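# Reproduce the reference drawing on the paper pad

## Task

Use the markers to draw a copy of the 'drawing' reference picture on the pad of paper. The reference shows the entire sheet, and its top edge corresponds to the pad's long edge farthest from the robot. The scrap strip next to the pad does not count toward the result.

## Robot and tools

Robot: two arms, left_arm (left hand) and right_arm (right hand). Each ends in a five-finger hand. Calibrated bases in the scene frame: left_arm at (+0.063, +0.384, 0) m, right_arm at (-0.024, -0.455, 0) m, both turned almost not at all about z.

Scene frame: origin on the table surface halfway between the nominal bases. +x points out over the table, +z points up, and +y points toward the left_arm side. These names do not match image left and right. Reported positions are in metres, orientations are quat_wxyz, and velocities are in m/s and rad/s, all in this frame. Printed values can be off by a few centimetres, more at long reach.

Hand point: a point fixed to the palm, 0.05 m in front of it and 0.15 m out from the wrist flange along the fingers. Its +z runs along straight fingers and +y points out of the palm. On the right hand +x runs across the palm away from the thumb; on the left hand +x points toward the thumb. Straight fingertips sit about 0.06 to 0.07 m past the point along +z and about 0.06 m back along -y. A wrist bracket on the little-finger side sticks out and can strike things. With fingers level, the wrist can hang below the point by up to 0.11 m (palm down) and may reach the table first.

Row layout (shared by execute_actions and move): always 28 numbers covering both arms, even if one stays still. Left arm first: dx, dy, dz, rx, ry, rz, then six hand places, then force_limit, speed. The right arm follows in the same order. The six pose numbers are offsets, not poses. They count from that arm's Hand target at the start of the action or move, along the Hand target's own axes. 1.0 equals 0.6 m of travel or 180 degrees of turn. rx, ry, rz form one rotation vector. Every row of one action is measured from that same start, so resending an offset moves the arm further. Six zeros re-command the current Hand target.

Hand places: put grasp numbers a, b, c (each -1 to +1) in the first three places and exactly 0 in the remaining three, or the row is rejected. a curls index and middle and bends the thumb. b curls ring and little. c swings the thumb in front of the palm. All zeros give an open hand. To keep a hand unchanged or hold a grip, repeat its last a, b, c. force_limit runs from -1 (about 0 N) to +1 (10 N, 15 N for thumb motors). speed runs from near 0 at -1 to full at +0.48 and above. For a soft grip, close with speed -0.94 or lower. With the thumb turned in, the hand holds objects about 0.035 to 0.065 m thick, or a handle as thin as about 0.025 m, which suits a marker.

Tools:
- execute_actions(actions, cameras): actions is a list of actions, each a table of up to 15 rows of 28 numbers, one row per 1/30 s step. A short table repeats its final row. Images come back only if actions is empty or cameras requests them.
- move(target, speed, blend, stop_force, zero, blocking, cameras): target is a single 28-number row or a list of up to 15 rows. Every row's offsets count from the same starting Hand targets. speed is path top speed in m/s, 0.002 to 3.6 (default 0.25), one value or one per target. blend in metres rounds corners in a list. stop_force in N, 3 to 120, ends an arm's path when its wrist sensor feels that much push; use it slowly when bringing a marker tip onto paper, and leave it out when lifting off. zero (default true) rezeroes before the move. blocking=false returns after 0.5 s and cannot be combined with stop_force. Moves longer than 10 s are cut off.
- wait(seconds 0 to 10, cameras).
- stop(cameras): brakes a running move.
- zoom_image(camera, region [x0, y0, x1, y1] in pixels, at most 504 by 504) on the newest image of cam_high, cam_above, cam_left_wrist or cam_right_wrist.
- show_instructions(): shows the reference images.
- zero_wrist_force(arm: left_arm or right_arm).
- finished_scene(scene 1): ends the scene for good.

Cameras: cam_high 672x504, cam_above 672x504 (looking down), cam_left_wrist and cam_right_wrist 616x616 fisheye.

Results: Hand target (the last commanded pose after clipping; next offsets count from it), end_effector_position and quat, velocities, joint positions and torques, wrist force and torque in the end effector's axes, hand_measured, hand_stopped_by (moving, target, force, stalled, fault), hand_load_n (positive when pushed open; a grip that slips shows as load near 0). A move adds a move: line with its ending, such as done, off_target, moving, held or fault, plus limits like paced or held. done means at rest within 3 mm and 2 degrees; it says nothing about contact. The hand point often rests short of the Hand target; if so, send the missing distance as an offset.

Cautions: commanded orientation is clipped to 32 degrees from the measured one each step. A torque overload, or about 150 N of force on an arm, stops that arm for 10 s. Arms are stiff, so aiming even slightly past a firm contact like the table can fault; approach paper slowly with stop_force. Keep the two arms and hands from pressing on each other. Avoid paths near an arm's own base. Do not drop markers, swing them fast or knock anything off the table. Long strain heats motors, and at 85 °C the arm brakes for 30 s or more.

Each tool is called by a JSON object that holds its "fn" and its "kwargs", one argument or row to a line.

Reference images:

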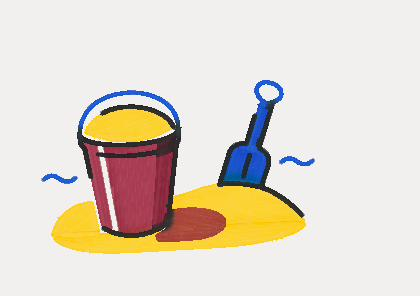

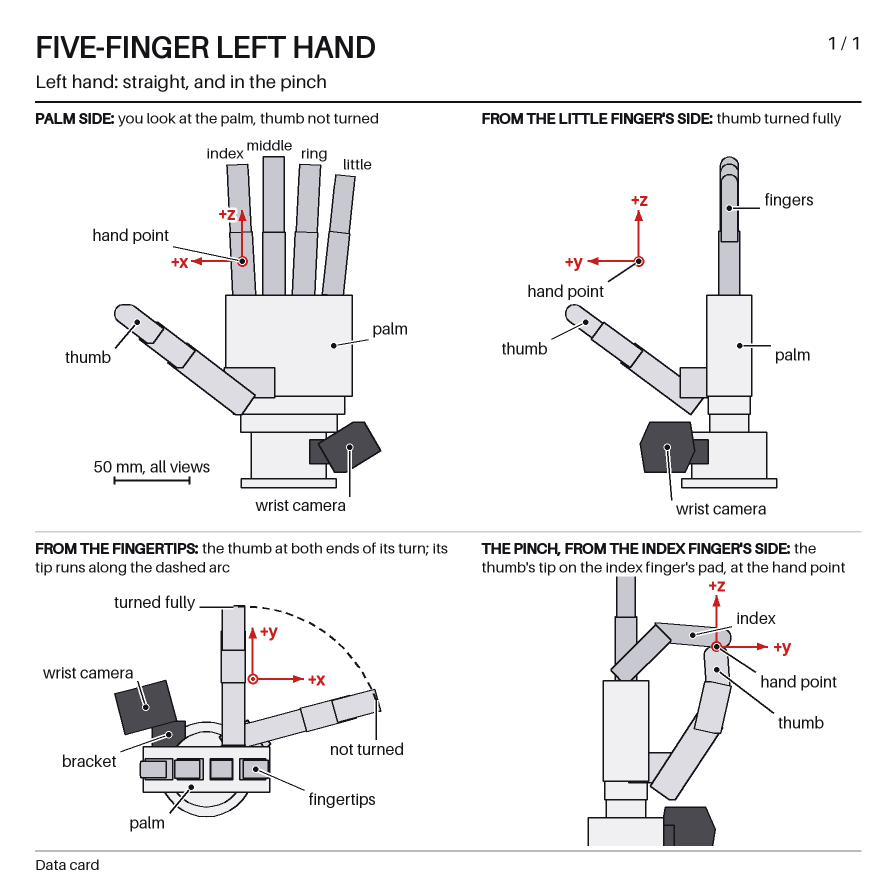

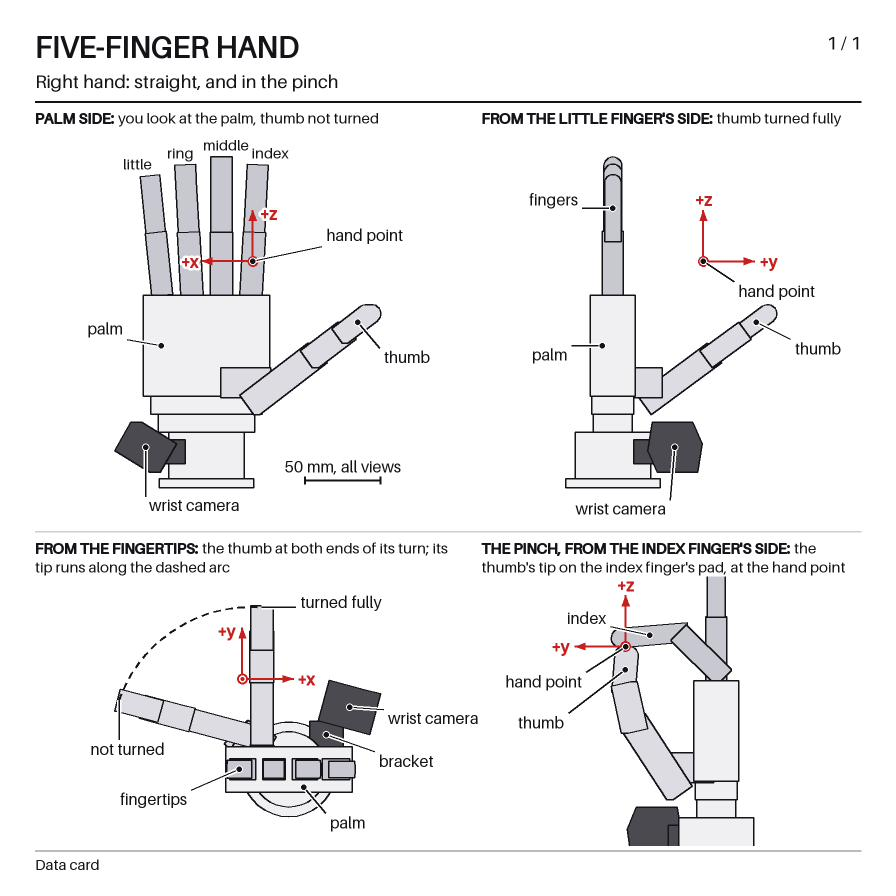

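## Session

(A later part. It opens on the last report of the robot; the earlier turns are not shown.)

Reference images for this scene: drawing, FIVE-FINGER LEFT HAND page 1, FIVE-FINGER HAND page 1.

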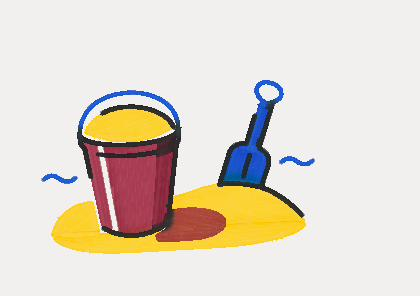

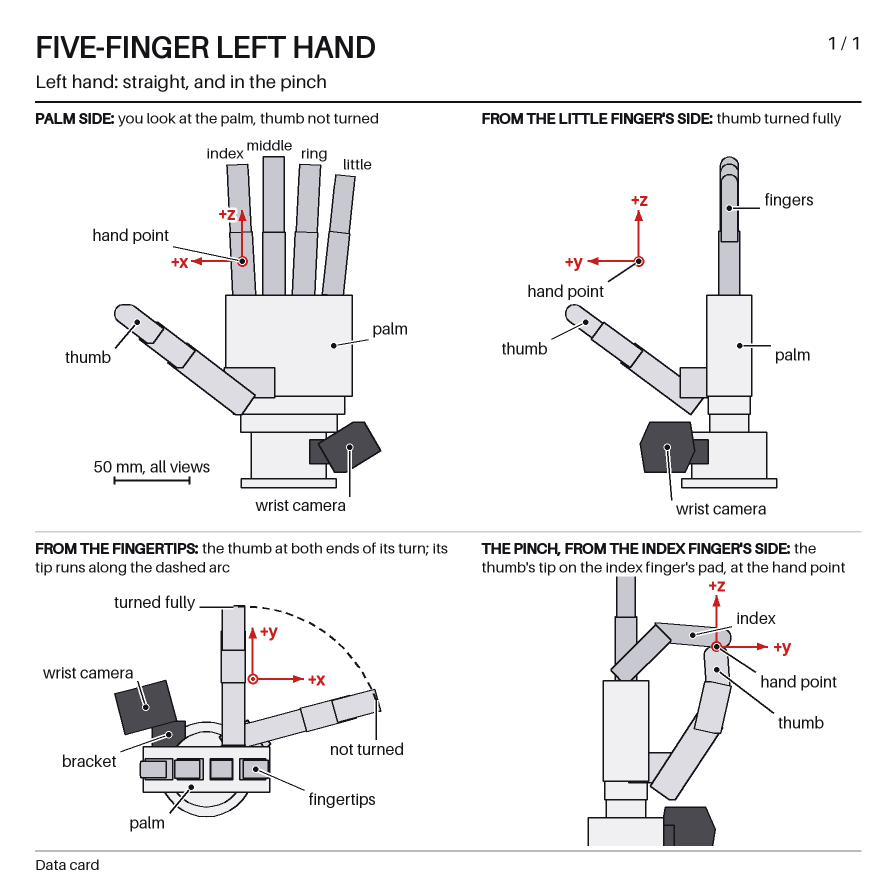

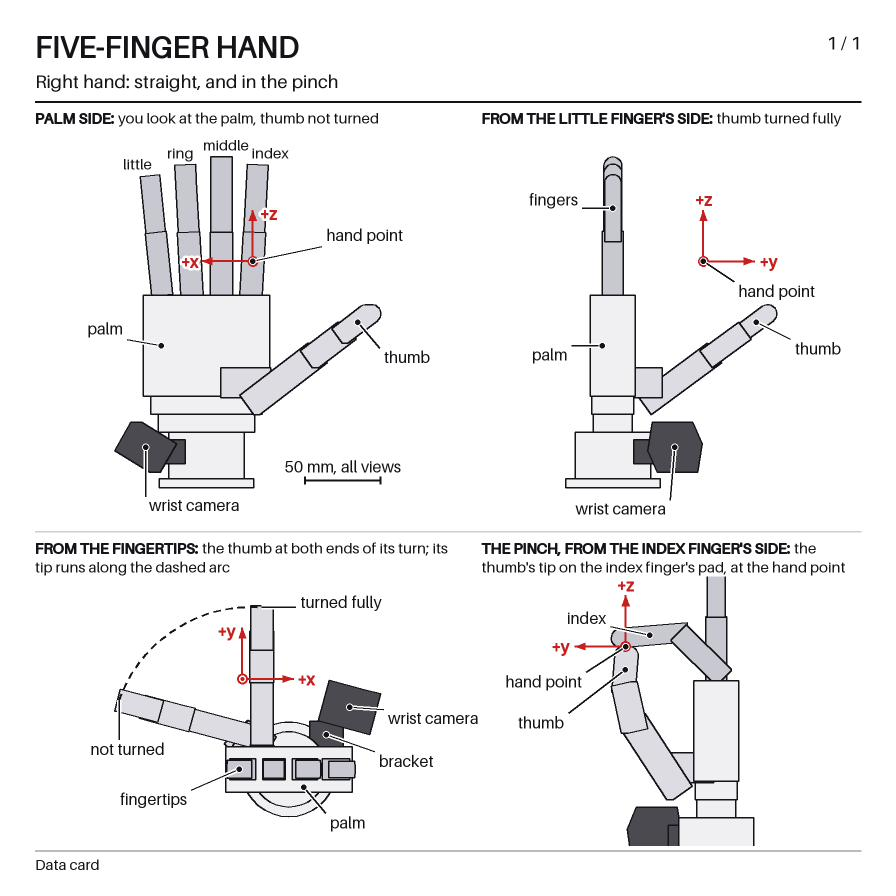

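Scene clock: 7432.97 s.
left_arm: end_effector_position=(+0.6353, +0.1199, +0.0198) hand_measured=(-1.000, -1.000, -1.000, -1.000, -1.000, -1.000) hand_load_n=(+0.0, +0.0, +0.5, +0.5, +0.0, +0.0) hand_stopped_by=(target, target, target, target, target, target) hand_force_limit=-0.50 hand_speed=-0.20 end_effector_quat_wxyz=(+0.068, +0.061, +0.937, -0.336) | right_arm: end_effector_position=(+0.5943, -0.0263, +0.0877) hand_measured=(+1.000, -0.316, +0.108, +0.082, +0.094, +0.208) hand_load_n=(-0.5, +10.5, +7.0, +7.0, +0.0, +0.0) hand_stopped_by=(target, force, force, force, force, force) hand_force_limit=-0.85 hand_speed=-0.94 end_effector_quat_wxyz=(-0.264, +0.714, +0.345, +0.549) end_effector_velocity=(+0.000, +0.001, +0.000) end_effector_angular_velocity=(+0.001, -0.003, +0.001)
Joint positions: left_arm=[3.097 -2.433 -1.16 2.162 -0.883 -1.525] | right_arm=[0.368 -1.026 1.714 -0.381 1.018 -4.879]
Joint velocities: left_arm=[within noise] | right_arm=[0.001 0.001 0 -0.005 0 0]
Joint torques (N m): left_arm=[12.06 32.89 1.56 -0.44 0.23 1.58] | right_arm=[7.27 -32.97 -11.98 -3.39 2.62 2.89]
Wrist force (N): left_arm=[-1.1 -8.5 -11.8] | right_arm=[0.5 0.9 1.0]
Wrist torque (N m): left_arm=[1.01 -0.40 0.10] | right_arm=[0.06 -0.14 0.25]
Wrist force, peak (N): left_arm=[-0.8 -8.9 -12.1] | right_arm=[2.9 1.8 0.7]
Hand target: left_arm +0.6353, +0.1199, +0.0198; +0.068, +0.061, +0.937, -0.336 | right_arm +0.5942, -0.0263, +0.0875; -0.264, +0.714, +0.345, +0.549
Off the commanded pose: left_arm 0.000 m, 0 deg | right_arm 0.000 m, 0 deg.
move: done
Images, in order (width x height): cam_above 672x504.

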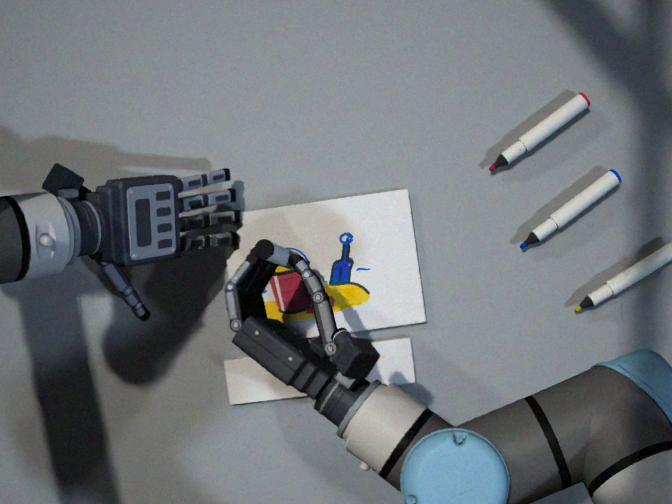

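{"fn": "move", "kwargs": {
  "target": [
    [0,0,0,0,0,0,0,0,0,0,0,0,-0.5,-0.2,0.002219,0.005721,0.008281,0,0,0,0.8,0.7,1,0,0,0,-0.85,-0.94],
    [0,0,0,0,0,0,0,0,0,0,0,0,-0.5,-0.2,-0.019177,0.005721,0.014022,0,0,0,0.8,0.7,1,0,0,0,-0.85,-0.94],
    [0,0,0,0,0,0,0,0,0,0,0,0,-0.5,-0.2,-0.016610,0.007970,0.023603,0,0,0,0.8,0.7,1,0,0,0,-0.85,-0.94],
    [0,0,0,0,0,0,0,0,0,0,0,0,-0.5,-0.2,-0.012807,0.003641,0.037152,0,0,0,0.8,0.7,1,0,0,0,-0.85,-0.94],
    [0,0,0,0,0,0,0,0,0,0,0,0,-0.5,-0.2,-0.009412,-0.005451,0.049825,0,0,0,0.8,0.7,1,0,0,0,-0.85,-0.94],
    [0,0,0,0,0,0,0,0,0,0,0,0,-0.5,-0.2,-0.006914,-0.015331,0.058503,0,0,0,0.8,0.7,1,0,0,0,-0.85,-0.94],
    [0,0,0,0,0,0,0,0,0,0,0,0,-0.5,-0.2,-0.005636,-0.025999,0.063273,0,0,0,0.8,0.7,1,0,0,0,-0.85,-0.94],
    [0,0,0,0,0,0,0,0,0,0,0,0,-0.5,-0.2,0.015438,-0.025999,0.057618,0,0,0,0.8,0.7,1,0,0,0,-0.85,-0.94],
    [0,0,0,0,0,0,0,0,0,0,0,0,-0.5,-0.2,0.010292,-0.054081,0.038413,0,0,0,0.8,0.7,1,0,0,0,-0.85,-0.94],
    [0,0,0,0,0,0,0,0,0,0,0,0,-0.5,-0.2,-0.010782,-0.054081,0.044068,0,0,0,0.8,0.7,1,0,0,0,-0.85,-0.94],
    [0,0,0,0,0,0,0,0,0,0,0,0,-0.5,-0.2,-0.013881,-0.044623,0.032824,0,0,0,0.8,0.7,1,0,0,0,-0.85,-0.94],
    [0,0,0,0,0,0,0,0,0,0,0,0,-0.5,-0.2,-0.017074,-0.033430,0.020907,0,0,0,0.8,0.7,1,0,0,0,-0.85,-0.94],
    [0,0,0,0,0,0,0,0,0,0,0,0,-0.5,-0.2,-0.020130,-0.021312,0.009823,0,0,0,0.8,0.7,1,0,0,0,-0.85,-0.94],
    [0,0,0,0,0,0,0,0,0,0,0,0,-0.5,-0.2,-0.022737,-0.008520,0.000417,0,0,0,0.8,0.7,1,0,0,0,-0.85,-0.94],
    [0,0,0,0,0,0,0,0,0,0,0,0,-0.5,-0.2,-0.001421,-0.008520,-0.005302,0,0,0,0.8,0.7,1,0,0,0,-0.85,-0.94]
  ],
  "speed": [0.1,0.03,0.06,0.06,0.06,0.06,0.06,0.05,0.1,0.03,0.06,0.06,0.06,0.06,0.05],
  "blend": [0,0.0005,0.0005,0.0005,0.0005,0.0005,0.0005,0,0,0.0005,0.0005,0.0005,0.0005,0.0005,0]
}}

{"fn": "wait", "kwargs": {
  "seconds": 0,
  "cameras": ["cam_above"]
}}

{"fn": "zoom_image", "kwargs": {
  "camera": "cam_above",
  "region": [370, 160, 430, 210]
}}

{"fn": "zoom_image", "kwargs": {
  "camera": "cam_above",
  "region": [215, 210, 375, 340]
}}

Scene clock: 7491.60 s.
left_arm: end_effector_position=(+0.6353, +0.1199, +0.0198) hand_measured=(-1.000, -1.000, -1.000, -1.000, -1.000, -1.000) hand_load_n=(+0.0, +0.0, +0.5, +1.0, +0.0, +0.0) hand_stopped_by=(target, target, target, target, target, target) hand_force_limit=-0.50 hand_speed=-0.20 end_effector_quat_wxyz=(+0.068, +0.061, +0.937, -0.336) | right_arm: end_effector_position=(+0.5882, -0.0257, +0.0876) hand_measured=(+1.000, -0.316, +0.108, +0.082, +0.094, +0.208) hand_load_n=(-0.5, +10.0, +7.0, +7.0, +0.5, +0.0) hand_stopped_by=(target, force, force, force, force, force) hand_force_limit=-0.85 hand_speed=-0.94 end_effector_quat_wxyz=(-0.264, +0.714, +0.345, +0.549)
Joint positions: left_arm=[3.097 -2.433 -1.16 2.162 -0.883 -1.525] | right_arm=[0.373 -1.035 1.73 -0.388 1.023 -4.877]
Joint torques (N m): left_arm=[10.66 32.87 1.03 -1 0.17 1.58] | right_arm=[8.16 -33.27 -12.93 -3.32 2.58 2.83]
Wrist force (N): left_arm=[-1.1 -8.7 -11.8] | right_arm=[0.7 0.2 0.7]
Wrist torque (N m): left_arm=[0.98 -0.38 0.11] | right_arm=[-0.03 -0.14 0.23]
Wrist force, peak (N): left_arm=[-0.9 -8.9 -12.3] | right_arm=[3.7 -0.5 1.1]
Hand target: left_arm +0.6353, +0.1199, +0.0198; +0.068, +0.061, +0.937, -0.336 | right_arm +0.5882, -0.0257, +0.0875; -0.264, +0.714, +0.345, +0.549
Off the commanded pose: left_arm 0.000 m, 0 deg | right_arm 0.000 m, 0 deg.
move: done

Scene clock: 7491.60 s.
left_arm: end_effector_position=(+0.6353, +0.1199, +0.0198) hand_measured=(-1.000, -1.000, -1.000, -1.000, -1.000, -1.000) hand_load_n=(+0.0, +0.0, +0.5, +1.0, +0.0, +0.0) hand_stopped_by=(target, target, target, target, target, target) hand_force_limit=-0.50 hand_speed=-0.20 end_effector_quat_wxyz=(+0.068, +0.061, +0.937, -0.336) | right_arm: end_effector_position=(+0.5882, -0.0257, +0.0876) hand_measured=(+1.000, -0.316, +0.108, +0.082, +0.094, +0.208) hand_load_n=(-0.5, +10.0, +7.0, +7.0, +0.5, +0.0) hand_stopped_by=(target, force, force, force, force, force) hand_force_limit=-0.85 hand_speed=-0.94 end_effector_quat_wxyz=(-0.264, +0.714, +0.345, +0.549)
Joint positions: left_arm=[3.097 -2.433 -1.16 2.162 -0.883 -1.525] | right_arm=[0.373 -1.035 1.73 -0.388 1.023 -4.877]
Joint torques (N m): left_arm=[10.66 32.87 1.03 -1 0.17 1.58] | right_arm=[8.16 -33.27 -12.93 -3.32 2.58 2.83]
Wrist force (N): left_arm=[-1.1 -8.7 -11.8] | right_arm=[0.7 0.2 0.7]
Wrist torque (N m): left_arm=[0.98 -0.38 0.11] | right_arm=[-0.03 -0.14 0.23]
Wrist force, peak (N): left_arm=[-1.1 -8.7 -11.8] | right_arm=[0.7 0.2 0.7]
Hand target: left_arm +0.6353, +0.1199, +0.0198; +0.068, +0.061, +0.937, -0.336 | right_arm +0.5882, -0.0257, +0.0875; -0.264, +0.714, +0.345, +0.549
Off the commanded pose: left_arm 0.000 m, 0 deg | right_arm 0.000 m, 0 deg.
Images, in order (width x height): cam_above 672x504.

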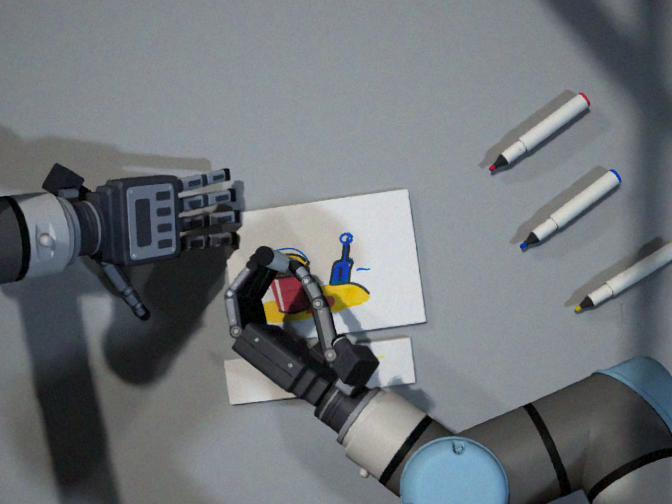

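Scaled by 8.400.

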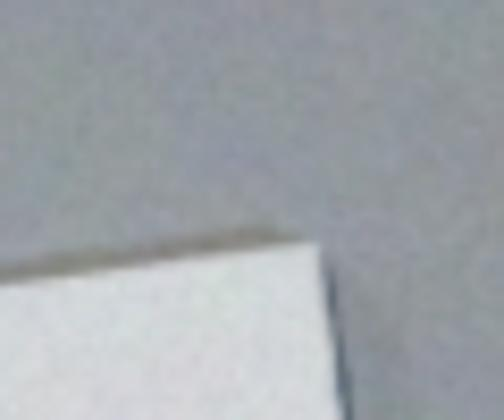

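Scaled by 3.150.

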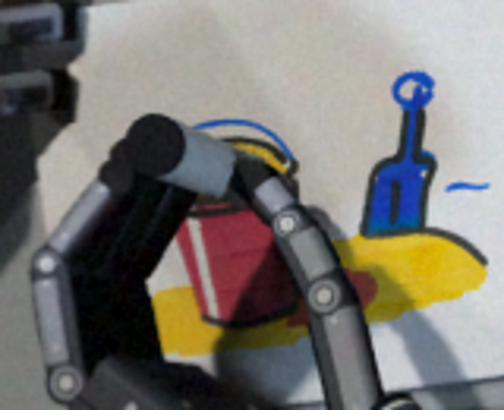

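{"fn": "show_instructions", "kwargs": {

}}

Reference images for this scene: drawing, FIVE-FINGER LEFT HAND page 1, FIVE-FINGER HAND page 1.

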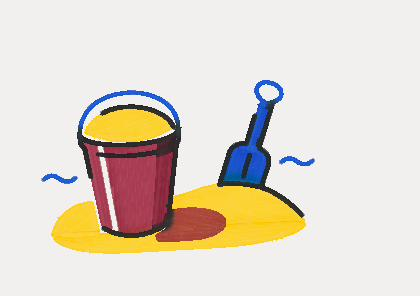

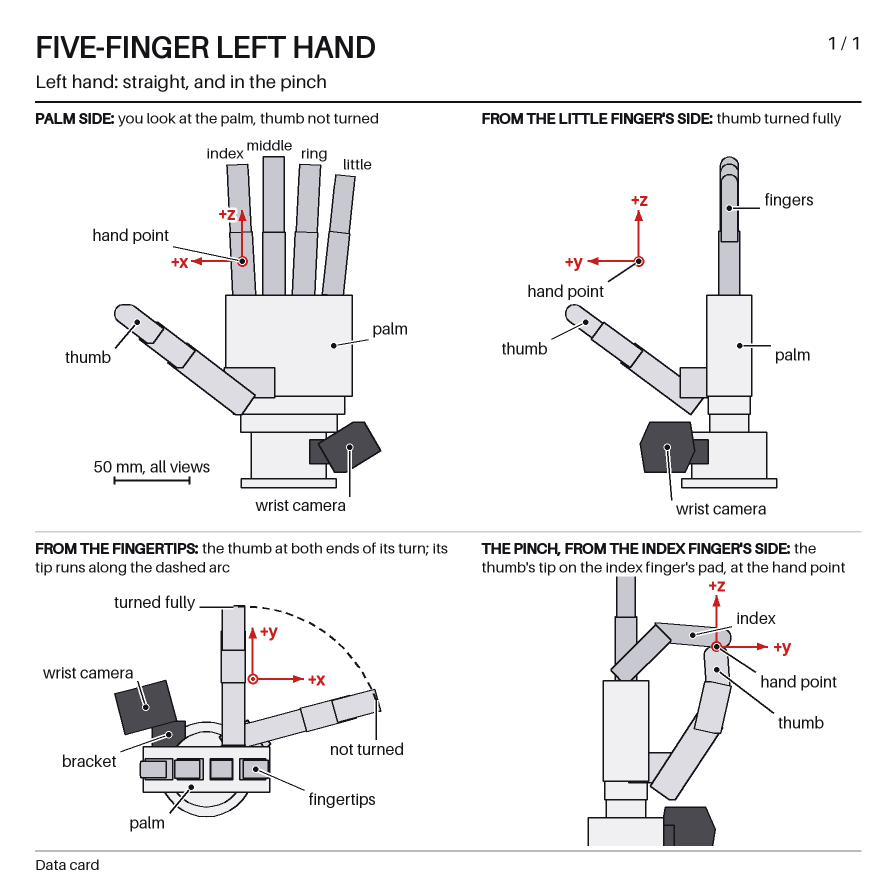

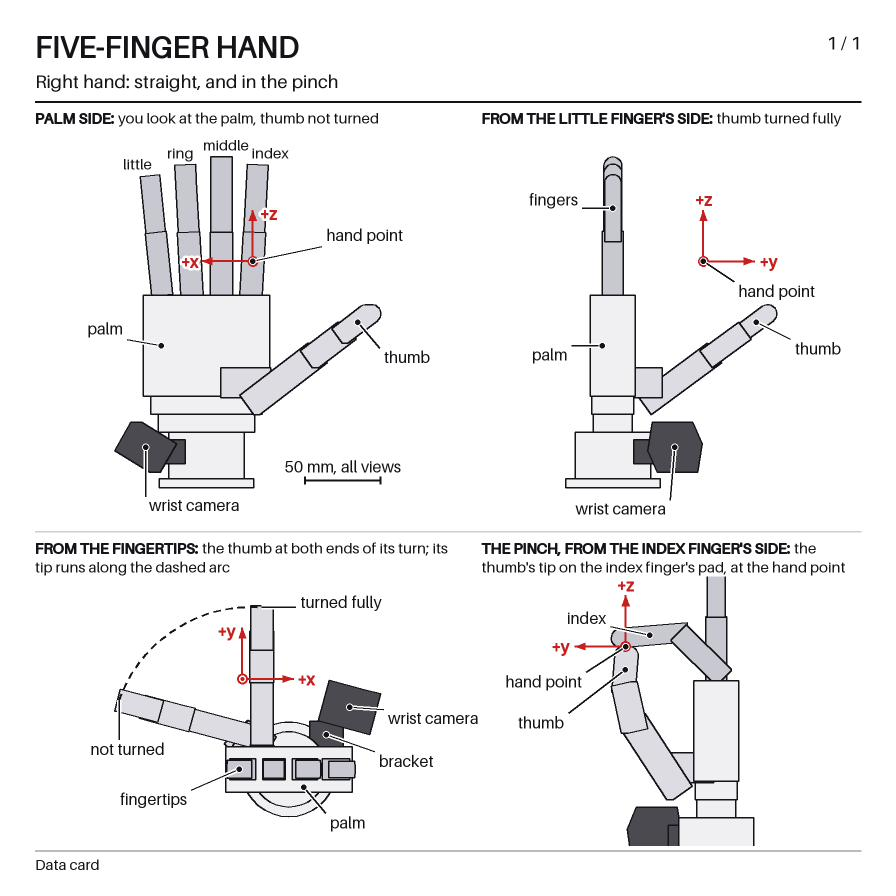

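{"fn": "move", "kwargs": {
  "target": [
    [0,0,0,0,0,0,0,0,0,0,0,0,-0.5,-0.2,0.015383,-0.046054,0.057412,0,0,0,0.8,0.7,1,0,0,0,-0.85,-0.94],
    [0,0,0,0,0,0,0,0,0,0,0,0,-0.5,-0.2,-0.005691,-0.046054,0.063067,0,0,0,0.8,0.7,1,0,0,0,-0.85,-0.94],
    [0,0,0,0,0,0,0,0,0,0,0,0,-0.5,-0.2,-0.008635,-0.054858,0.052081,0,0,0,0.8,0.7,1,0,0,0,-0.85,-0.94],
    [0,0,0,0,0,0,0,0,0,0,0,0,-0.5,-0.2,-0.011723,-0.064279,0.040554,0,0,0,0.8,0.7,1,0,0,0,-0.85,-0.94],
    [0,0,0,0,0,0,0,0,0,0,0,0,-0.5,-0.2,-0.009679,-0.056822,0.048184,0,0,0,0.8,0.7,1,0,0,0,-0.85,-0.94],
    [0,0,0,0,0,0,0,0,0,0,0,0,-0.5,-0.2,-0.006815,-0.047738,0.058872,0,0,0,0.8,0.7,1,0,0,0,-0.85,-0.94],
    [0,0,0,0,0,0,0,0,0,0,0,0,-0.5,-0.2,0.014259,-0.047738,0.053217,0,0,0,0.8,0.7,1,0,0,0,-0.85,-0.94],
    [0,0,0,0,0,0,0,0,0,0,0,0,-0.5,-0.2,0.016181,-0.048852,0.060391,0,0,0,0.8,0.7,1,0,0,0,-0.85,-0.94],
    [0,0,0,0,0,0,0,0,0,0,0,0,-0.5,-0.2,-0.004893,-0.048852,0.066046,0,0,0,0.8,0.7,1,0,0,0,-0.85,-0.94],
    [0,0,0,0,0,0,0,0,0,0,0,0,-0.5,-0.2,-0.003958,-0.044255,0.069536,0,0,0,0.8,0.7,1,0,0,0,-0.85,-0.94],
    [0,0,0,0,0,0,0,0,0,0,0,0,-0.5,-0.2,0.017116,-0.044255,0.063881,0,0,0,0.8,0.7,1,0,0,0,-0.85,-0.94],
    [0,0,0,0,0,0,0,0,0,0,0,0,-0.5,-0.2,0,0,0,0,0,0,0.8,0.7,1,0,0,0,-0.85,-0.94]
  ],
  "speed": [0.1,0.03,0.06,0.06,0.06,0.06,0.05,0.1,0.03,0.06,0.05,0.1],
  "blend": [0,0.0005,0.0005,0.0005,0.0005,0.0005,0,0,0.0005,0.0005,0,0]
}}

Scene clock: 7541.33 s.
left_arm: end_effector_position=(+0.6353, +0.1199, +0.0198) hand_measured=(-1.000, -1.000, -1.000, -1.000, -1.000, -1.000) hand_load_n=(+0.0, +0.5, +0.5, +1.0, +0.0, +0.0) hand_stopped_by=(target, target, target, target, target, target) hand_force_limit=-0.50 hand_speed=-0.20 end_effector_quat_wxyz=(+0.068, +0.061, +0.937, -0.336) | right_arm: end_effector_position=(+0.5882, -0.0257, +0.0876) hand_measured=(+1.000, -0.316, +0.108, +0.082, +0.094, +0.208) hand_load_n=(-0.5, +10.5, +7.0, +7.5, +0.5, +0.0) hand_stopped_by=(target, force, force, force, force, force) hand_force_limit=-0.85 hand_speed=-0.94 end_effector_quat_wxyz=(-0.264, +0.714, +0.345, +0.549)
Joint positions: left_arm=[3.097 -2.433 -1.16 2.162 -0.883 -1.525] | right_arm=[0.373 -1.035 1.73 -0.389 1.023 -4.878]
Joint torques (N m): left_arm=[11.75 33.71 0.97 -1.6 0.16 1.51] | right_arm=[6.74 -31.93 -27.3 1.87 2.48 2.85]
Wrist force (N): left_arm=[-1.2 -8.4 -11.7] | right_arm=[0.5 0.8 0.9]
Wrist torque (N m): left_arm=[1.02 -0.36 0.09] | right_arm=[0.04 -0.11 0.24]
Wrist force, peak (N): left_arm=[-0.7 -9.0 -12.1] | right_arm=[3.4 1.2 1.1]
Hand target: left_arm +0.6353, +0.1199, +0.0198; +0.068, +0.061, +0.937, -0.336 | right_arm +0.5882, -0.0257, +0.0875; -0.264, +0.714, +0.345, +0.549
Off the commanded pose: left_arm 0.000 m, 0 deg | right_arm 0.000 m, 0 deg.
move: done

{"fn": "move", "kwargs": {
  "target": [0,0,0,0,0,0,0,0,0,0,0,0,-0.5,-0.2,-0.05371,0.01488,-0.24811,0,0,0,0.8,0.7,1,0,0,0,-0.85,-0.94],
  "speed": 0.12,
  "cameras": ["cam_above","cam_high"]
}}

{"fn": "zoom_image", "kwargs": {
  "camera": "cam_above",
  "region": [370, 160, 430, 210]
}}

{"fn": "zoom_image", "kwargs": {
  "camera": "cam_above",
  "region": [245, 230, 375, 325]
}}

{"fn": "zoom_image", "kwargs": {
  "camera": "cam_above",
  "region": [210, 165, 440, 355]
}}

{"fn": "zoom_image", "kwargs": {
  "camera": "cam_above",
  "region": [320, 225, 375, 290]
}}

Scene clock: 7564.80 s.
left_arm: end_effector_position=(+0.6353, +0.1199, +0.0198) hand_measured=(-1.000, -1.000, -1.000, -1.000, -1.000, -1.000) hand_load_n=(+0.0, +0.0, +0.5, +1.0, +0.0, +0.0) hand_stopped_by=(target, target, target, target, target, target) hand_force_limit=-0.50 hand_speed=-0.20 end_effector_quat_wxyz=(+0.068, +0.061, +0.937, -0.336) | right_arm: end_effector_position=(+0.5004, -0.1503, +0.0947) hand_measured=(+1.000, -0.316, +0.108, +0.082, +0.094, +0.208) hand_load_n=(-0.5, +10.0, +7.0, +7.5, +0.5, +0.0) hand_stopped_by=(target, force, force, force, force, force) hand_force_limit=-0.85 hand_speed=-0.94 end_effector_quat_wxyz=(-0.264, +0.714, +0.345, +0.549)
Joint positions: left_arm=[3.097 -2.433 -1.16 2.162 -0.883 -1.525] | right_arm=[0.121 -1.298 2.13 -0.459 0.785 -4.984]
Joint torques (N m): left_arm=[12.38 34.55 1.58 -1.98 0.34 1.5] | right_arm=[-1.45 -25.5 -17.15 1.16 1.89 2.83]
Wrist force (N): left_arm=[-1.0 -8.6 -11.9] | right_arm=[0.6 0.3 1.1]
Wrist torque (N m): left_arm=[1.00 -0.41 0.11] | right_arm=[-0.04 -0.12 0.13]
Wrist force, peak (N): left_arm=[-1.0 -8.9 -12.1] | right_arm=[0.9 0.3 1.6]
Hand target: left_arm +0.6353, +0.1199, +0.0198; +0.068, +0.061, +0.937, -0.336 | right_arm +0.5004, -0.1503, +0.0947; -0.264, +0.714, +0.345, +0.549
Off the commanded pose: left_arm 0.000 m, 0 deg | right_arm 0.000 m, 0 deg.
move: done
Images, in order (width x height): cam_high 672x504, cam_above 672x504.

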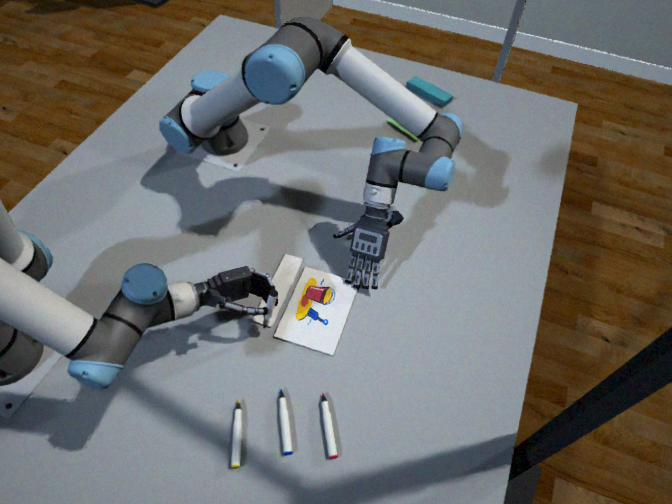

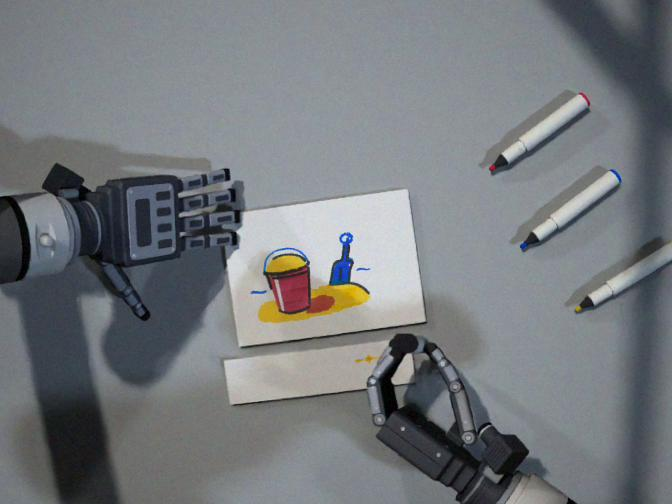

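Scaled by 8.400.

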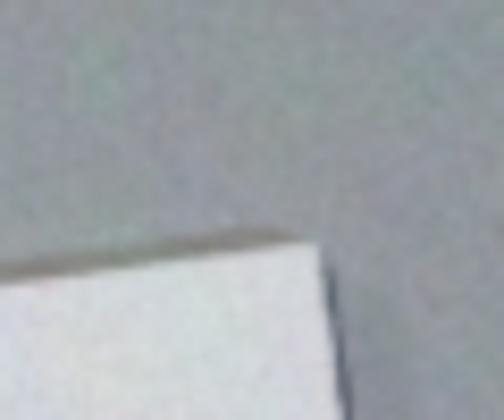

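Scaled by 3.877.

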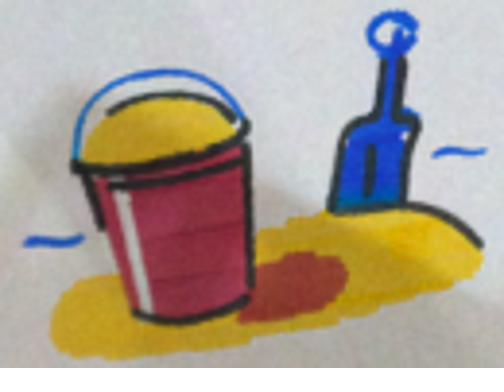

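Scaled by 2.191.

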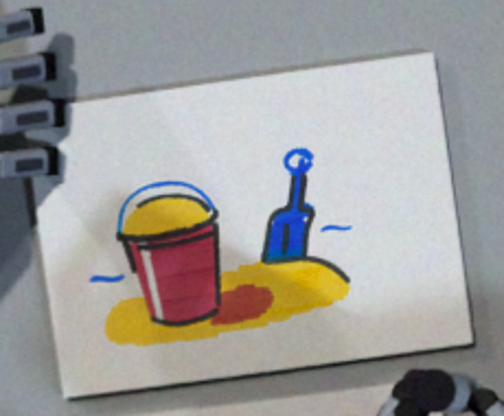

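Scaled by 7.754.

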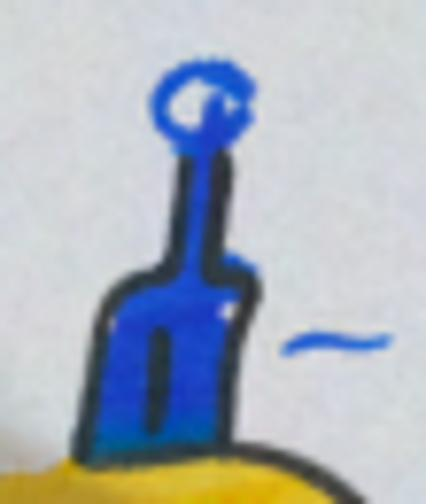

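{"fn": "move", "kwargs": {
  "target": [
    [0,0,0,0,0,0,0,0,0,0,0,0,-0.5,-0.2,0.04036,0.04784,0.19827,0,0,0,0.8,0.7,1,0,0,0,-0.85,-0.94],
    [0,0,0,0,0,0,0,0,0,0,0,0,-0.5,-0.2,0.018964,0.04784,0.204011,0,0,0,0.8,0.7,1,0,0,0,-0.85,-0.94],
    [0,0,0,0,0,0,0,0,0,0,0,0,-0.5,-0.2,0.017412,0.049908,0.198217,0,0,0,0.8,0.7,1,0,0,0,-0.85,-0.94],
    [0,0,0,0,0,0,0,0,0,0,0,0,-0.5,-0.2,0.038808,0.049908,0.192476,0,0,0,0.8,0.7,1,0,0,0,-0.85,-0.94]
  ],
  "speed": [0.12,0.03,0.05,0.05],
  "blend": [0,0.0005,0.0005,0],
  "cameras": ["cam_above"]
}}

{"fn": "zoom_image", "kwargs": {
  "camera": "cam_above",
  "region": [320, 225, 375, 290]
}}

Scene clock: 7675.87 s.
left_arm: end_effector_position=(+0.6353, +0.1199, +0.0198) hand_measured=(-1.000, -1.000, -1.000, -1.000, -1.000, -1.000) hand_load_n=(-0.5, +0.0, +0.5, +1.0, +0.0, +0.0) hand_stopped_by=(target, target, target, target, target, target) hand_force_limit=-0.50 hand_speed=-0.20 end_effector_quat_wxyz=(+0.068, +0.061, +0.937, -0.336) | right_arm: end_effector_position=(+0.5971, -0.0770, +0.0877) hand_measured=(+1.000, -0.316, +0.108, +0.082, +0.094, +0.208) hand_load_n=(-0.5, +10.0, +7.0, +7.5, +0.0, +0.0) hand_stopped_by=(target, force, force, force, force, force) hand_force_limit=-0.85 hand_speed=-0.94 end_effector_quat_wxyz=(-0.264, +0.714, +0.345, +0.549) end_effector_velocity=(+0.001, +0.000, -0.001) end_effector_angular_velocity=(+0.001, -0.002, -0.001)
Joint positions: left_arm=[3.097 -2.433 -1.16 2.162 -0.883 -1.525] | right_arm=[0.265 -1.066 1.785 -0.39 0.92 -4.919]
Joint velocities: left_arm=[within noise] | right_arm=[0 0.002 0 -0.005 0 0]
Joint torques (N m): left_arm=[11.58 34.65 2.15 -2.32 0.3 1.64] | right_arm=[9.01 -29 -12.84 -2.9 2.67 2.42]
Wrist force (N): left_arm=[-0.9 -8.8 -11.9] | right_arm=[0.5 0.3 0.7]
Wrist torque (N m): left_arm=[0.98 -0.43 0.12] | right_arm=[-0.01 -0.09 0.27]
Wrist force, peak (N): left_arm=[-1.5 -8.8 -12.2] | right_arm=[2.3 0.2 1.3]
Hand target: left_arm +0.6353, +0.1199, +0.0198; +0.068, +0.061, +0.937, -0.336 | right_arm +0.5971, -0.0770, +0.0875; -0.264, +0.714, +0.345, +0.549
Off the commanded pose: left_arm 0.000 m, 0 deg | right_arm 0.000 m, 0 deg.
move: done
Images, in order (width x height): cam_above 672x504.

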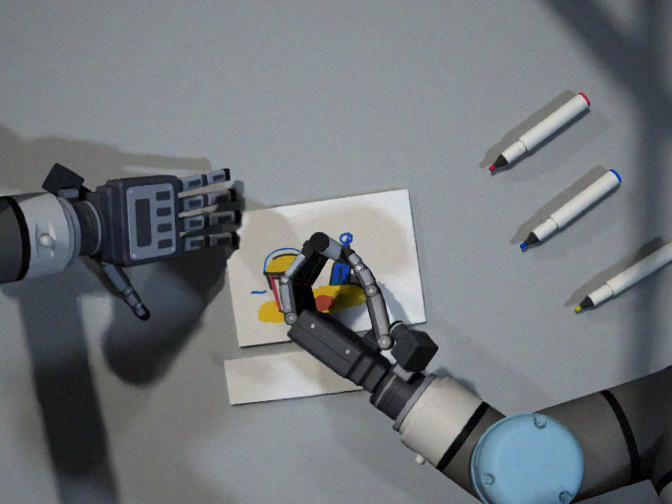

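Scaled by 7.754.

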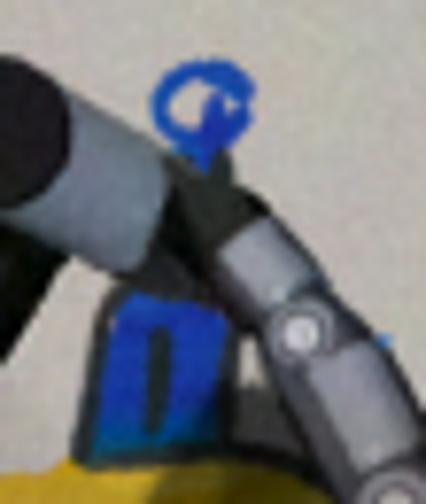

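{"fn": "move", "kwargs": {
  "target": [
    [0,0,0,0,0,0,0,0,0,0,0,0,-0.5,-0.2,0.09659,0,-0.02588,0,0,0,0.8,0.7,1,0,0,0,-0.85,-0.94],
    [0,0,0,0,0,0,0,0,0,0,0,0,-0.5,-0.2,-0.01950,-0.01975,-0.45913,-0.1374,0.0233,0.5326,0.8,0.7,1,0,0,0,-0.85,-0.94]
  ],
  "speed": [0.1,0.2],
  "blend": [0.02,0],
  "cameras": ["cam_above","cam_high"]
}}

{"fn": "zoom_image", "kwargs": {
  "camera": "cam_above",
  "region": [370, 160, 430, 210]
}}

{"fn": "zoom_image", "kwargs": {
  "camera": "cam_above",
  "region": [320, 225, 375, 290]
}}

Scene clock: 7700.00 s.
left_arm: end_effector_position=(+0.6353, +0.1199, +0.0198) hand_measured=(-1.000, -1.000, -1.000, -1.000, -1.000, -1.000) hand_load_n=(-0.5, +0.0, +0.5, +1.0, +0.0, +0.0) hand_stopped_by=(target, target, target, target, target, target) hand_force_limit=-0.50 hand_speed=-0.20 end_effector_quat_wxyz=(+0.068, +0.061, +0.937, -0.336) | right_arm: end_effector_position=(+0.4200, -0.2801, +0.1472) hand_measured=(+1.000, -0.316, +0.108, +0.082, +0.094, +0.208) hand_load_n=(-0.5, +10.0, +7.0, +7.5, +0.5, +0.0) hand_stopped_by=(target, force, force, force, force, force) hand_force_limit=-0.85 hand_speed=-0.94 end_effector_quat_wxyz=(-0.451, +0.750, -0.415, +0.250)
Joint positions: left_arm=[3.097 -2.433 -1.16 2.162 -0.883 -1.525] | right_arm=[-0.261 -1.594 2.108 0.17 0.834 -3.644]
Joint torques (N m): left_arm=[11.44 34.57 2.59 -2.11 0.17 1.52] | right_arm=[2.31 -8.29 -29.65 -1.37 2.21 -2.66]
Wrist force (N): left_arm=[-1.2 -8.8 -11.6] | right_arm=[-0.9 0.4 -0.1]
Wrist torque (N m): left_arm=[0.96 -0.36 0.10] | right_arm=[-0.02 0.14 0.01]
Wrist force, peak (N): left_arm=[-0.9 -9.0 -12.0] | right_arm=[1.3 0.7 0.8]
Hand target: left_arm +0.6353, +0.1199, +0.0198; +0.068, +0.061, +0.937, -0.336 | right_arm +0.4201, -0.2801, +0.1472; -0.451, +0.750, -0.415, +0.250
Off the commanded pose: left_arm 0.000 m, 0 deg | right_arm 0.000 m, 0 deg.
move: done
Images, in order (width x height): cam_high 672x504, cam_above 672x504.

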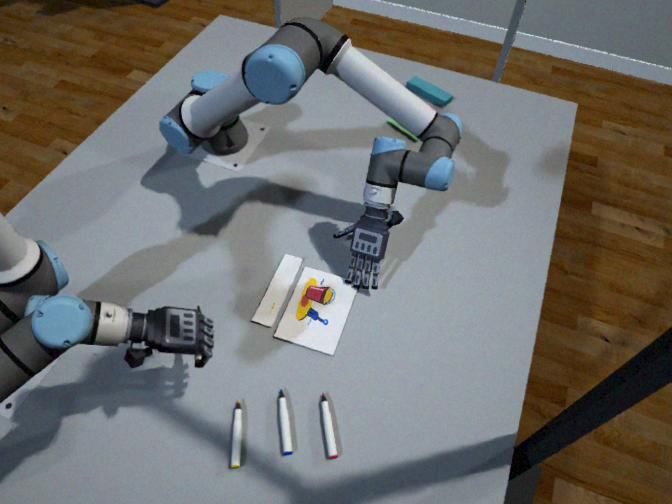

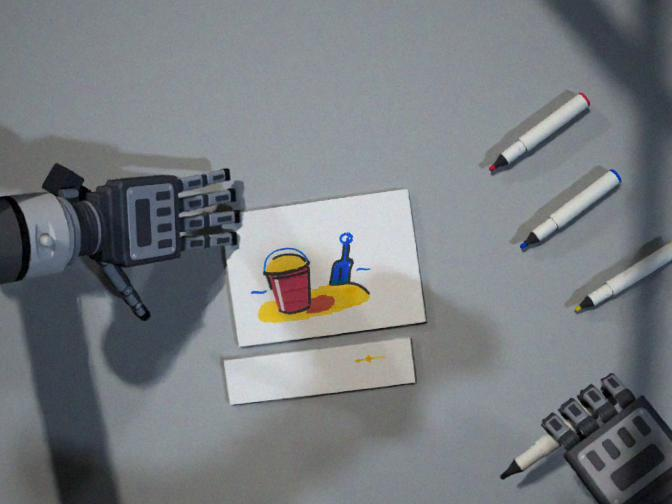

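Scaled by 8.400.

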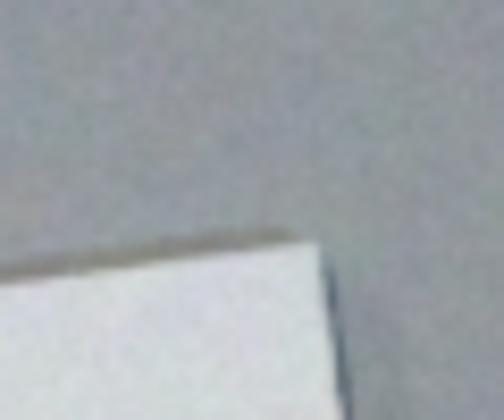

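Scaled by 7.754.

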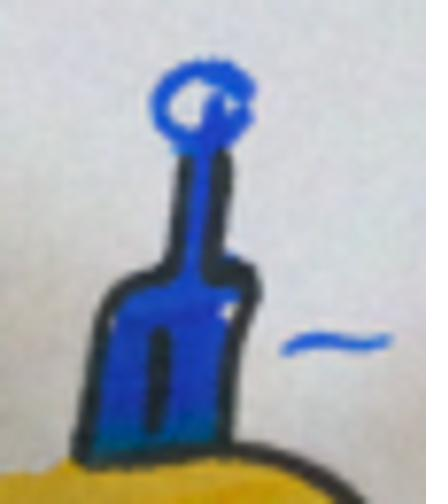

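{"fn": "move", "kwargs": {
  "target": [0,0,0,0,0,0,0,0,0,0,0,0,-0.5,-0.2,0,0.1651,0.0877,0,0,0,0.8,0.7,1,0,0,0,-0.85,-0.94],
  "speed": 0.08
}}

{"fn": "move", "kwargs": {
  "target": [0,0,0,0,0,0,0,0,0,0,0,0,-0.5,-0.2,0,0.0294,0.0156,0,0,0,0.8,0.7,1,0,0,0,-0.85,-0.94],
  "speed": 0.008,
  "stop_force": 3,
  "cameras": ["cam_above","cam_high","cam_right_wrist"]
}}

Scene clock: 7716.10 s.
left_arm: end_effector_position=(+0.6353, +0.1199, +0.0198) hand_measured=(-1.000, -1.000, -1.000, -1.000, -1.000, -1.000) hand_load_n=(+0.0, +0.0, +0.5, +0.5, +0.0, +0.0) hand_stopped_by=(target, target, target, target, target, target) hand_force_limit=-0.50 hand_speed=-0.20 end_effector_quat_wxyz=(+0.068, +0.061, +0.937, -0.336) | right_arm: end_effector_position=(+0.4202, -0.2801, +0.0350) hand_measured=(+1.000, -0.316, +0.108, +0.082, +0.094, +0.208) hand_load_n=(-1.0, +10.5, +7.0, +7.5, +0.5, -0.5) hand_stopped_by=(target, force, force, force, force, force) hand_force_limit=-0.85 hand_speed=-0.94 end_effector_quat_wxyz=(-0.451, +0.750, -0.415, +0.250)
Joint positions: left_arm=[3.097 -2.433 -1.16 2.162 -0.883 -1.525] | right_arm=[-0.261 -1.389 2.252 -0.179 0.834 -3.644]
Joint torques (N m): left_arm=[11.84 34.79 3.4 -2.21 0.24 1.65] | right_arm=[7.1 -24.56 -24.58 1.43 2.12 2.47]
Wrist force (N): left_arm=[-1.1 -8.7 -11.8] | right_arm=[-0.9 0.3 -0.3]
Wrist torque (N m): left_arm=[0.99 -0.39 0.10] | right_arm=[-0.03 0.17 -0.05]
Wrist force, peak (N): left_arm=[-1.2 -8.8 -12.1] | right_arm=[-1.0 1.1 0.1]
Hand target: left_arm +0.6353, +0.1199, +0.0198; +0.068, +0.061, +0.937, -0.336 | right_arm +0.4203, -0.2802, +0.0350; -0.451, +0.750, -0.415, +0.250
Off the commanded pose: left_arm 0.000 m, 0 deg | right_arm 0.000 m, 0 deg.
move: done

Scene clock: 7719.03 s.
left_arm: end_effector_position=(+0.6353, +0.1199, +0.0198) hand_measured=(-1.000, -1.000, -1.000, -1.000, -1.000, -1.000) hand_load_n=(+0.0, +0.0, +0.5, +0.5, +0.0, +0.0) hand_stopped_by=(target, target, target, target, target, target) hand_force_limit=-0.50 hand_speed=-0.20 end_effector_quat_wxyz=(+0.068, +0.061, +0.937, -0.336) | right_arm: end_effector_position=(+0.4203, -0.2802, +0.0201) hand_measured=(+1.000, -0.316, +0.108, +0.082, +0.094, +0.208) hand_load_n=(-0.5, +10.0, +7.5, +7.0, +0.5, +0.0) hand_stopped_by=(target, force, force, force, force, force) hand_force_limit=-0.85 hand_speed=-0.94 end_effector_quat_wxyz=(-0.451, +0.750, -0.415, +0.250)
Joint positions: left_arm=[3.097 -2.433 -1.16 2.162 -0.883 -1.525] | right_arm=[-0.261 -1.354 2.265 -0.227 0.834 -3.644]
Joint torques (N m): left_arm=[11.54 35.42 2.77 -2.38 0.12 1.53] | right_arm=[-6.07 -30.14 -21.69 3.5 1.96 -1.82]
Wrist force (N): left_arm=[-1.1 -8.8 -11.9] | right_arm=[-0.3 -2.3 -1.1]
Wrist torque (N m): left_arm=[0.97 -0.40 0.10] | right_arm=[-0.03 0.21 -0.18]
Wrist force, peak (N): left_arm=[-1.2 -8.8 -12.1] | right_arm=[-3.2 -8.0 -3.6]
Hand target: left_arm +0.6353, +0.1199, +0.0198; +0.068, +0.061, +0.937, -0.336 | right_arm +0.4203, -0.2802, +0.0201; -0.451, +0.750, -0.415, +0.250 (not the last commanded pose)
Off the commanded pose: left_arm 0.000 m, 0 deg | right_arm 0.005 m, 0 deg.
move: contact (right_arm)
camera_calibration:
cam_right_wrist: T_world_to_cam=[[-0.222623, -0.504379, -0.83429, -0.0421877], [-0.925351, 0.378685, 0.0179837, 0.489762], [0.306863, 0.776015, -0.551032, 0.213136], [0, 0, 0, 1]] pos_world=[0.378406, -0.372141, 0.0734403]
Images, in order (width x height): cam_high 672x504, cam_above 672x504, cam_right_wrist 616x616.

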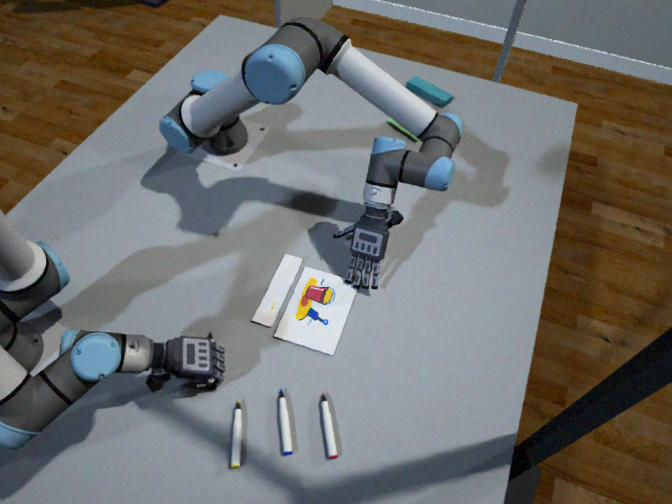

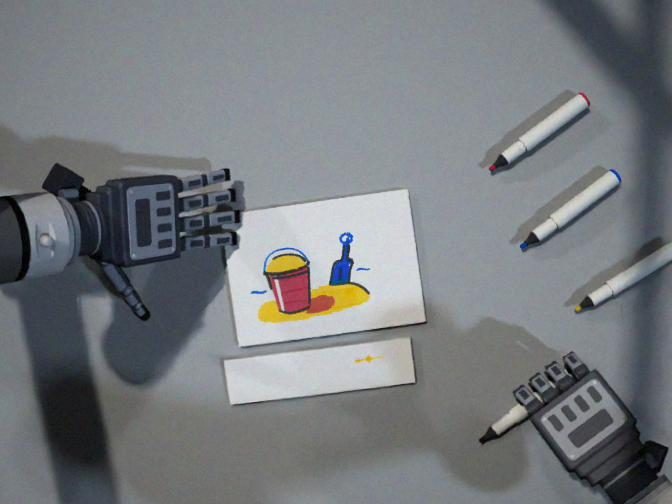

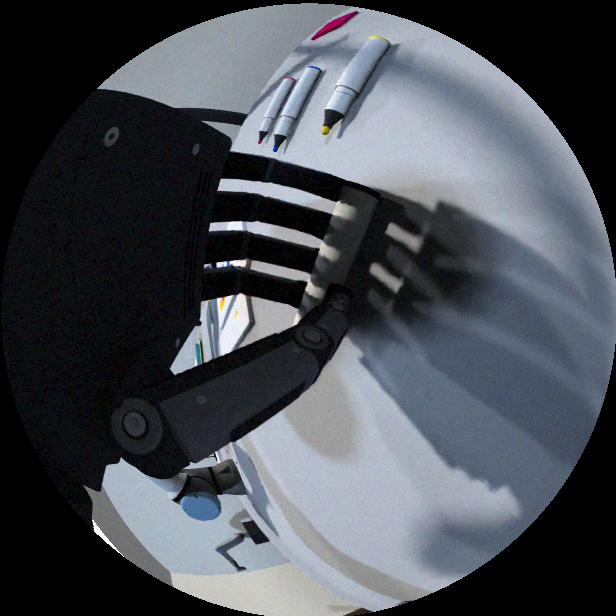

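{"fn": "move", "kwargs": {
  "target": [
    [0,0,0,0,0,0,0,0,0,0,0,0,-0.5,-0.2,0,0,0,0,0,0,0.6,0.5,1,0,0,0,-0.6,-0.8],
    [0,0,0,0,0,0,0,0,0,0,0,0,-0.5,-0.2,0,0,0,0,0,0,0.54,0.45,1,0,0,0,-0.6,-0.8],
    [0,0,0,0,0,0,0,0,0,0,0,0,-0.5,-0.2,0,-0.0074,-0.0039,0,0,0,0.54,0.45,1,0,0,0,-0.6,-0.8],
    [0,0,0,0,0,0,0,0,0,0,0,0,-0.5,-0.2,0,-0.0074,-0.0039,0,0,0,0.48,0.38,1,0,0,0,-0.6,-0.8],
    [0,0,0,0,0,0,0,0,0,0,0,0,-0.5,-0.2,0,-0.1177,-0.0625,0,0,0,0.48,0.38,1,0,0,0,-0.6,-0.8]
  ],
  "speed": [0.05,0.05,0.03,0.05,0.08],
  "cameras": ["cam_above","cam_right_wrist"]
}}

Scene clock: 7738.10 s.
left_arm: end_effector_position=(+0.6353, +0.1199, +0.0198) hand_measured=(-1.000, -1.000, -1.000, -1.000, -1.000, -1.000) hand_load_n=(+0.0, +0.0, +0.5, +0.5, +0.0, +0.0) hand_stopped_by=(target, target, target, target, target, target) hand_force_limit=-0.50 hand_speed=-0.20 end_effector_quat_wxyz=(+0.068, +0.061, +0.937, -0.336) | right_arm: end_effector_position=(+0.4202, -0.2802, +0.1001) hand_measured=(+1.000, -0.404, -0.116, -0.096, -0.206, -0.288) hand_load_n=(+0.0, +0.0, +0.0, +0.0, +0.0, +0.0) hand_stopped_by=(target, target, target, target, target, target) hand_force_limit=-0.60 hand_speed=-0.80 end_effector_quat_wxyz=(-0.451, +0.750, -0.415, +0.250)
Joint positions: left_arm=[3.097 -2.433 -1.16 2.162 -0.883 -1.525] | right_arm=[-0.261 -1.521 2.178 0.027 0.834 -3.644]
Joint torques (N m): left_arm=[12.42 36.09 3.3 -2.22 0.12 1.41] | right_arm=[-6.3 -14.66 -8.41 -0.87 -3.5 -2.56]
Wrist force (N): left_arm=[-0.9 -8.5 -11.8] | right_arm=[-1.0 0.3 -0.2]
Wrist torque (N m): left_arm=[1.00 -0.41 0.11] | right_arm=[0.00 0.19 -0.03]
Wrist force, peak (N): left_arm=[-1.2 -9.4 -11.9] | right_arm=[-1.0 -5.1 -2.5]
Hand target: left_arm +0.6353, +0.1199, +0.0198; +0.068, +0.061, +0.937, -0.336 | right_arm +0.4202, -0.2802, +0.1001; -0.451, +0.750, -0.415, +0.250
Off the commanded pose: left_arm 0.000 m, 0 deg | right_arm 0.000 m, 0 deg.
move: done
camera_calibration:
cam_right_wrist: T_world_to_cam=[[-0.222447, -0.504477, -0.834278, 0.0244787], [-0.925356, 0.378685, 0.0177459, 0.488233], [0.306976, 0.775952, -0.551058, 0.257109], [0, 0, 0, 1]] pos_world=[0.378307, -0.372042, 0.15344]
Images, in order (width x height): cam_above 672x504, cam_right_wrist 616x616.

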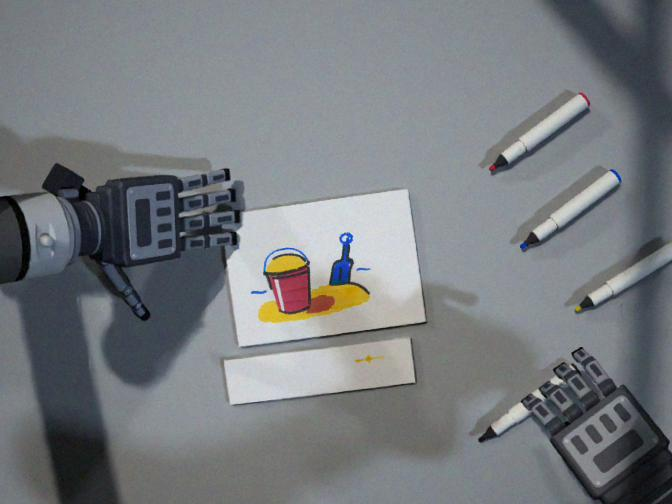

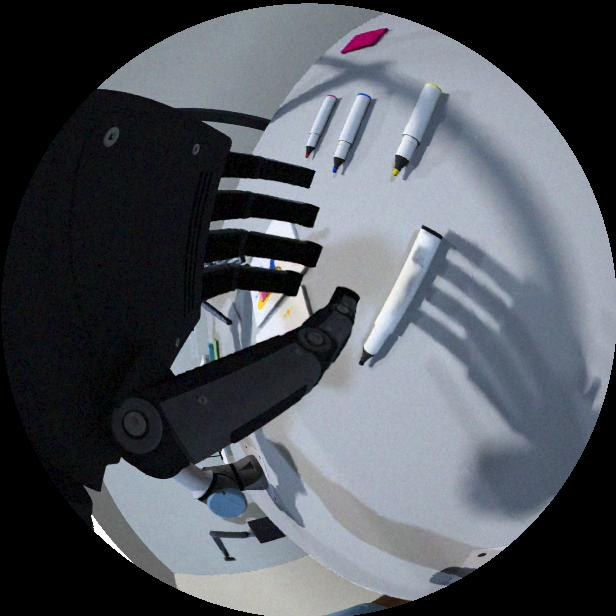

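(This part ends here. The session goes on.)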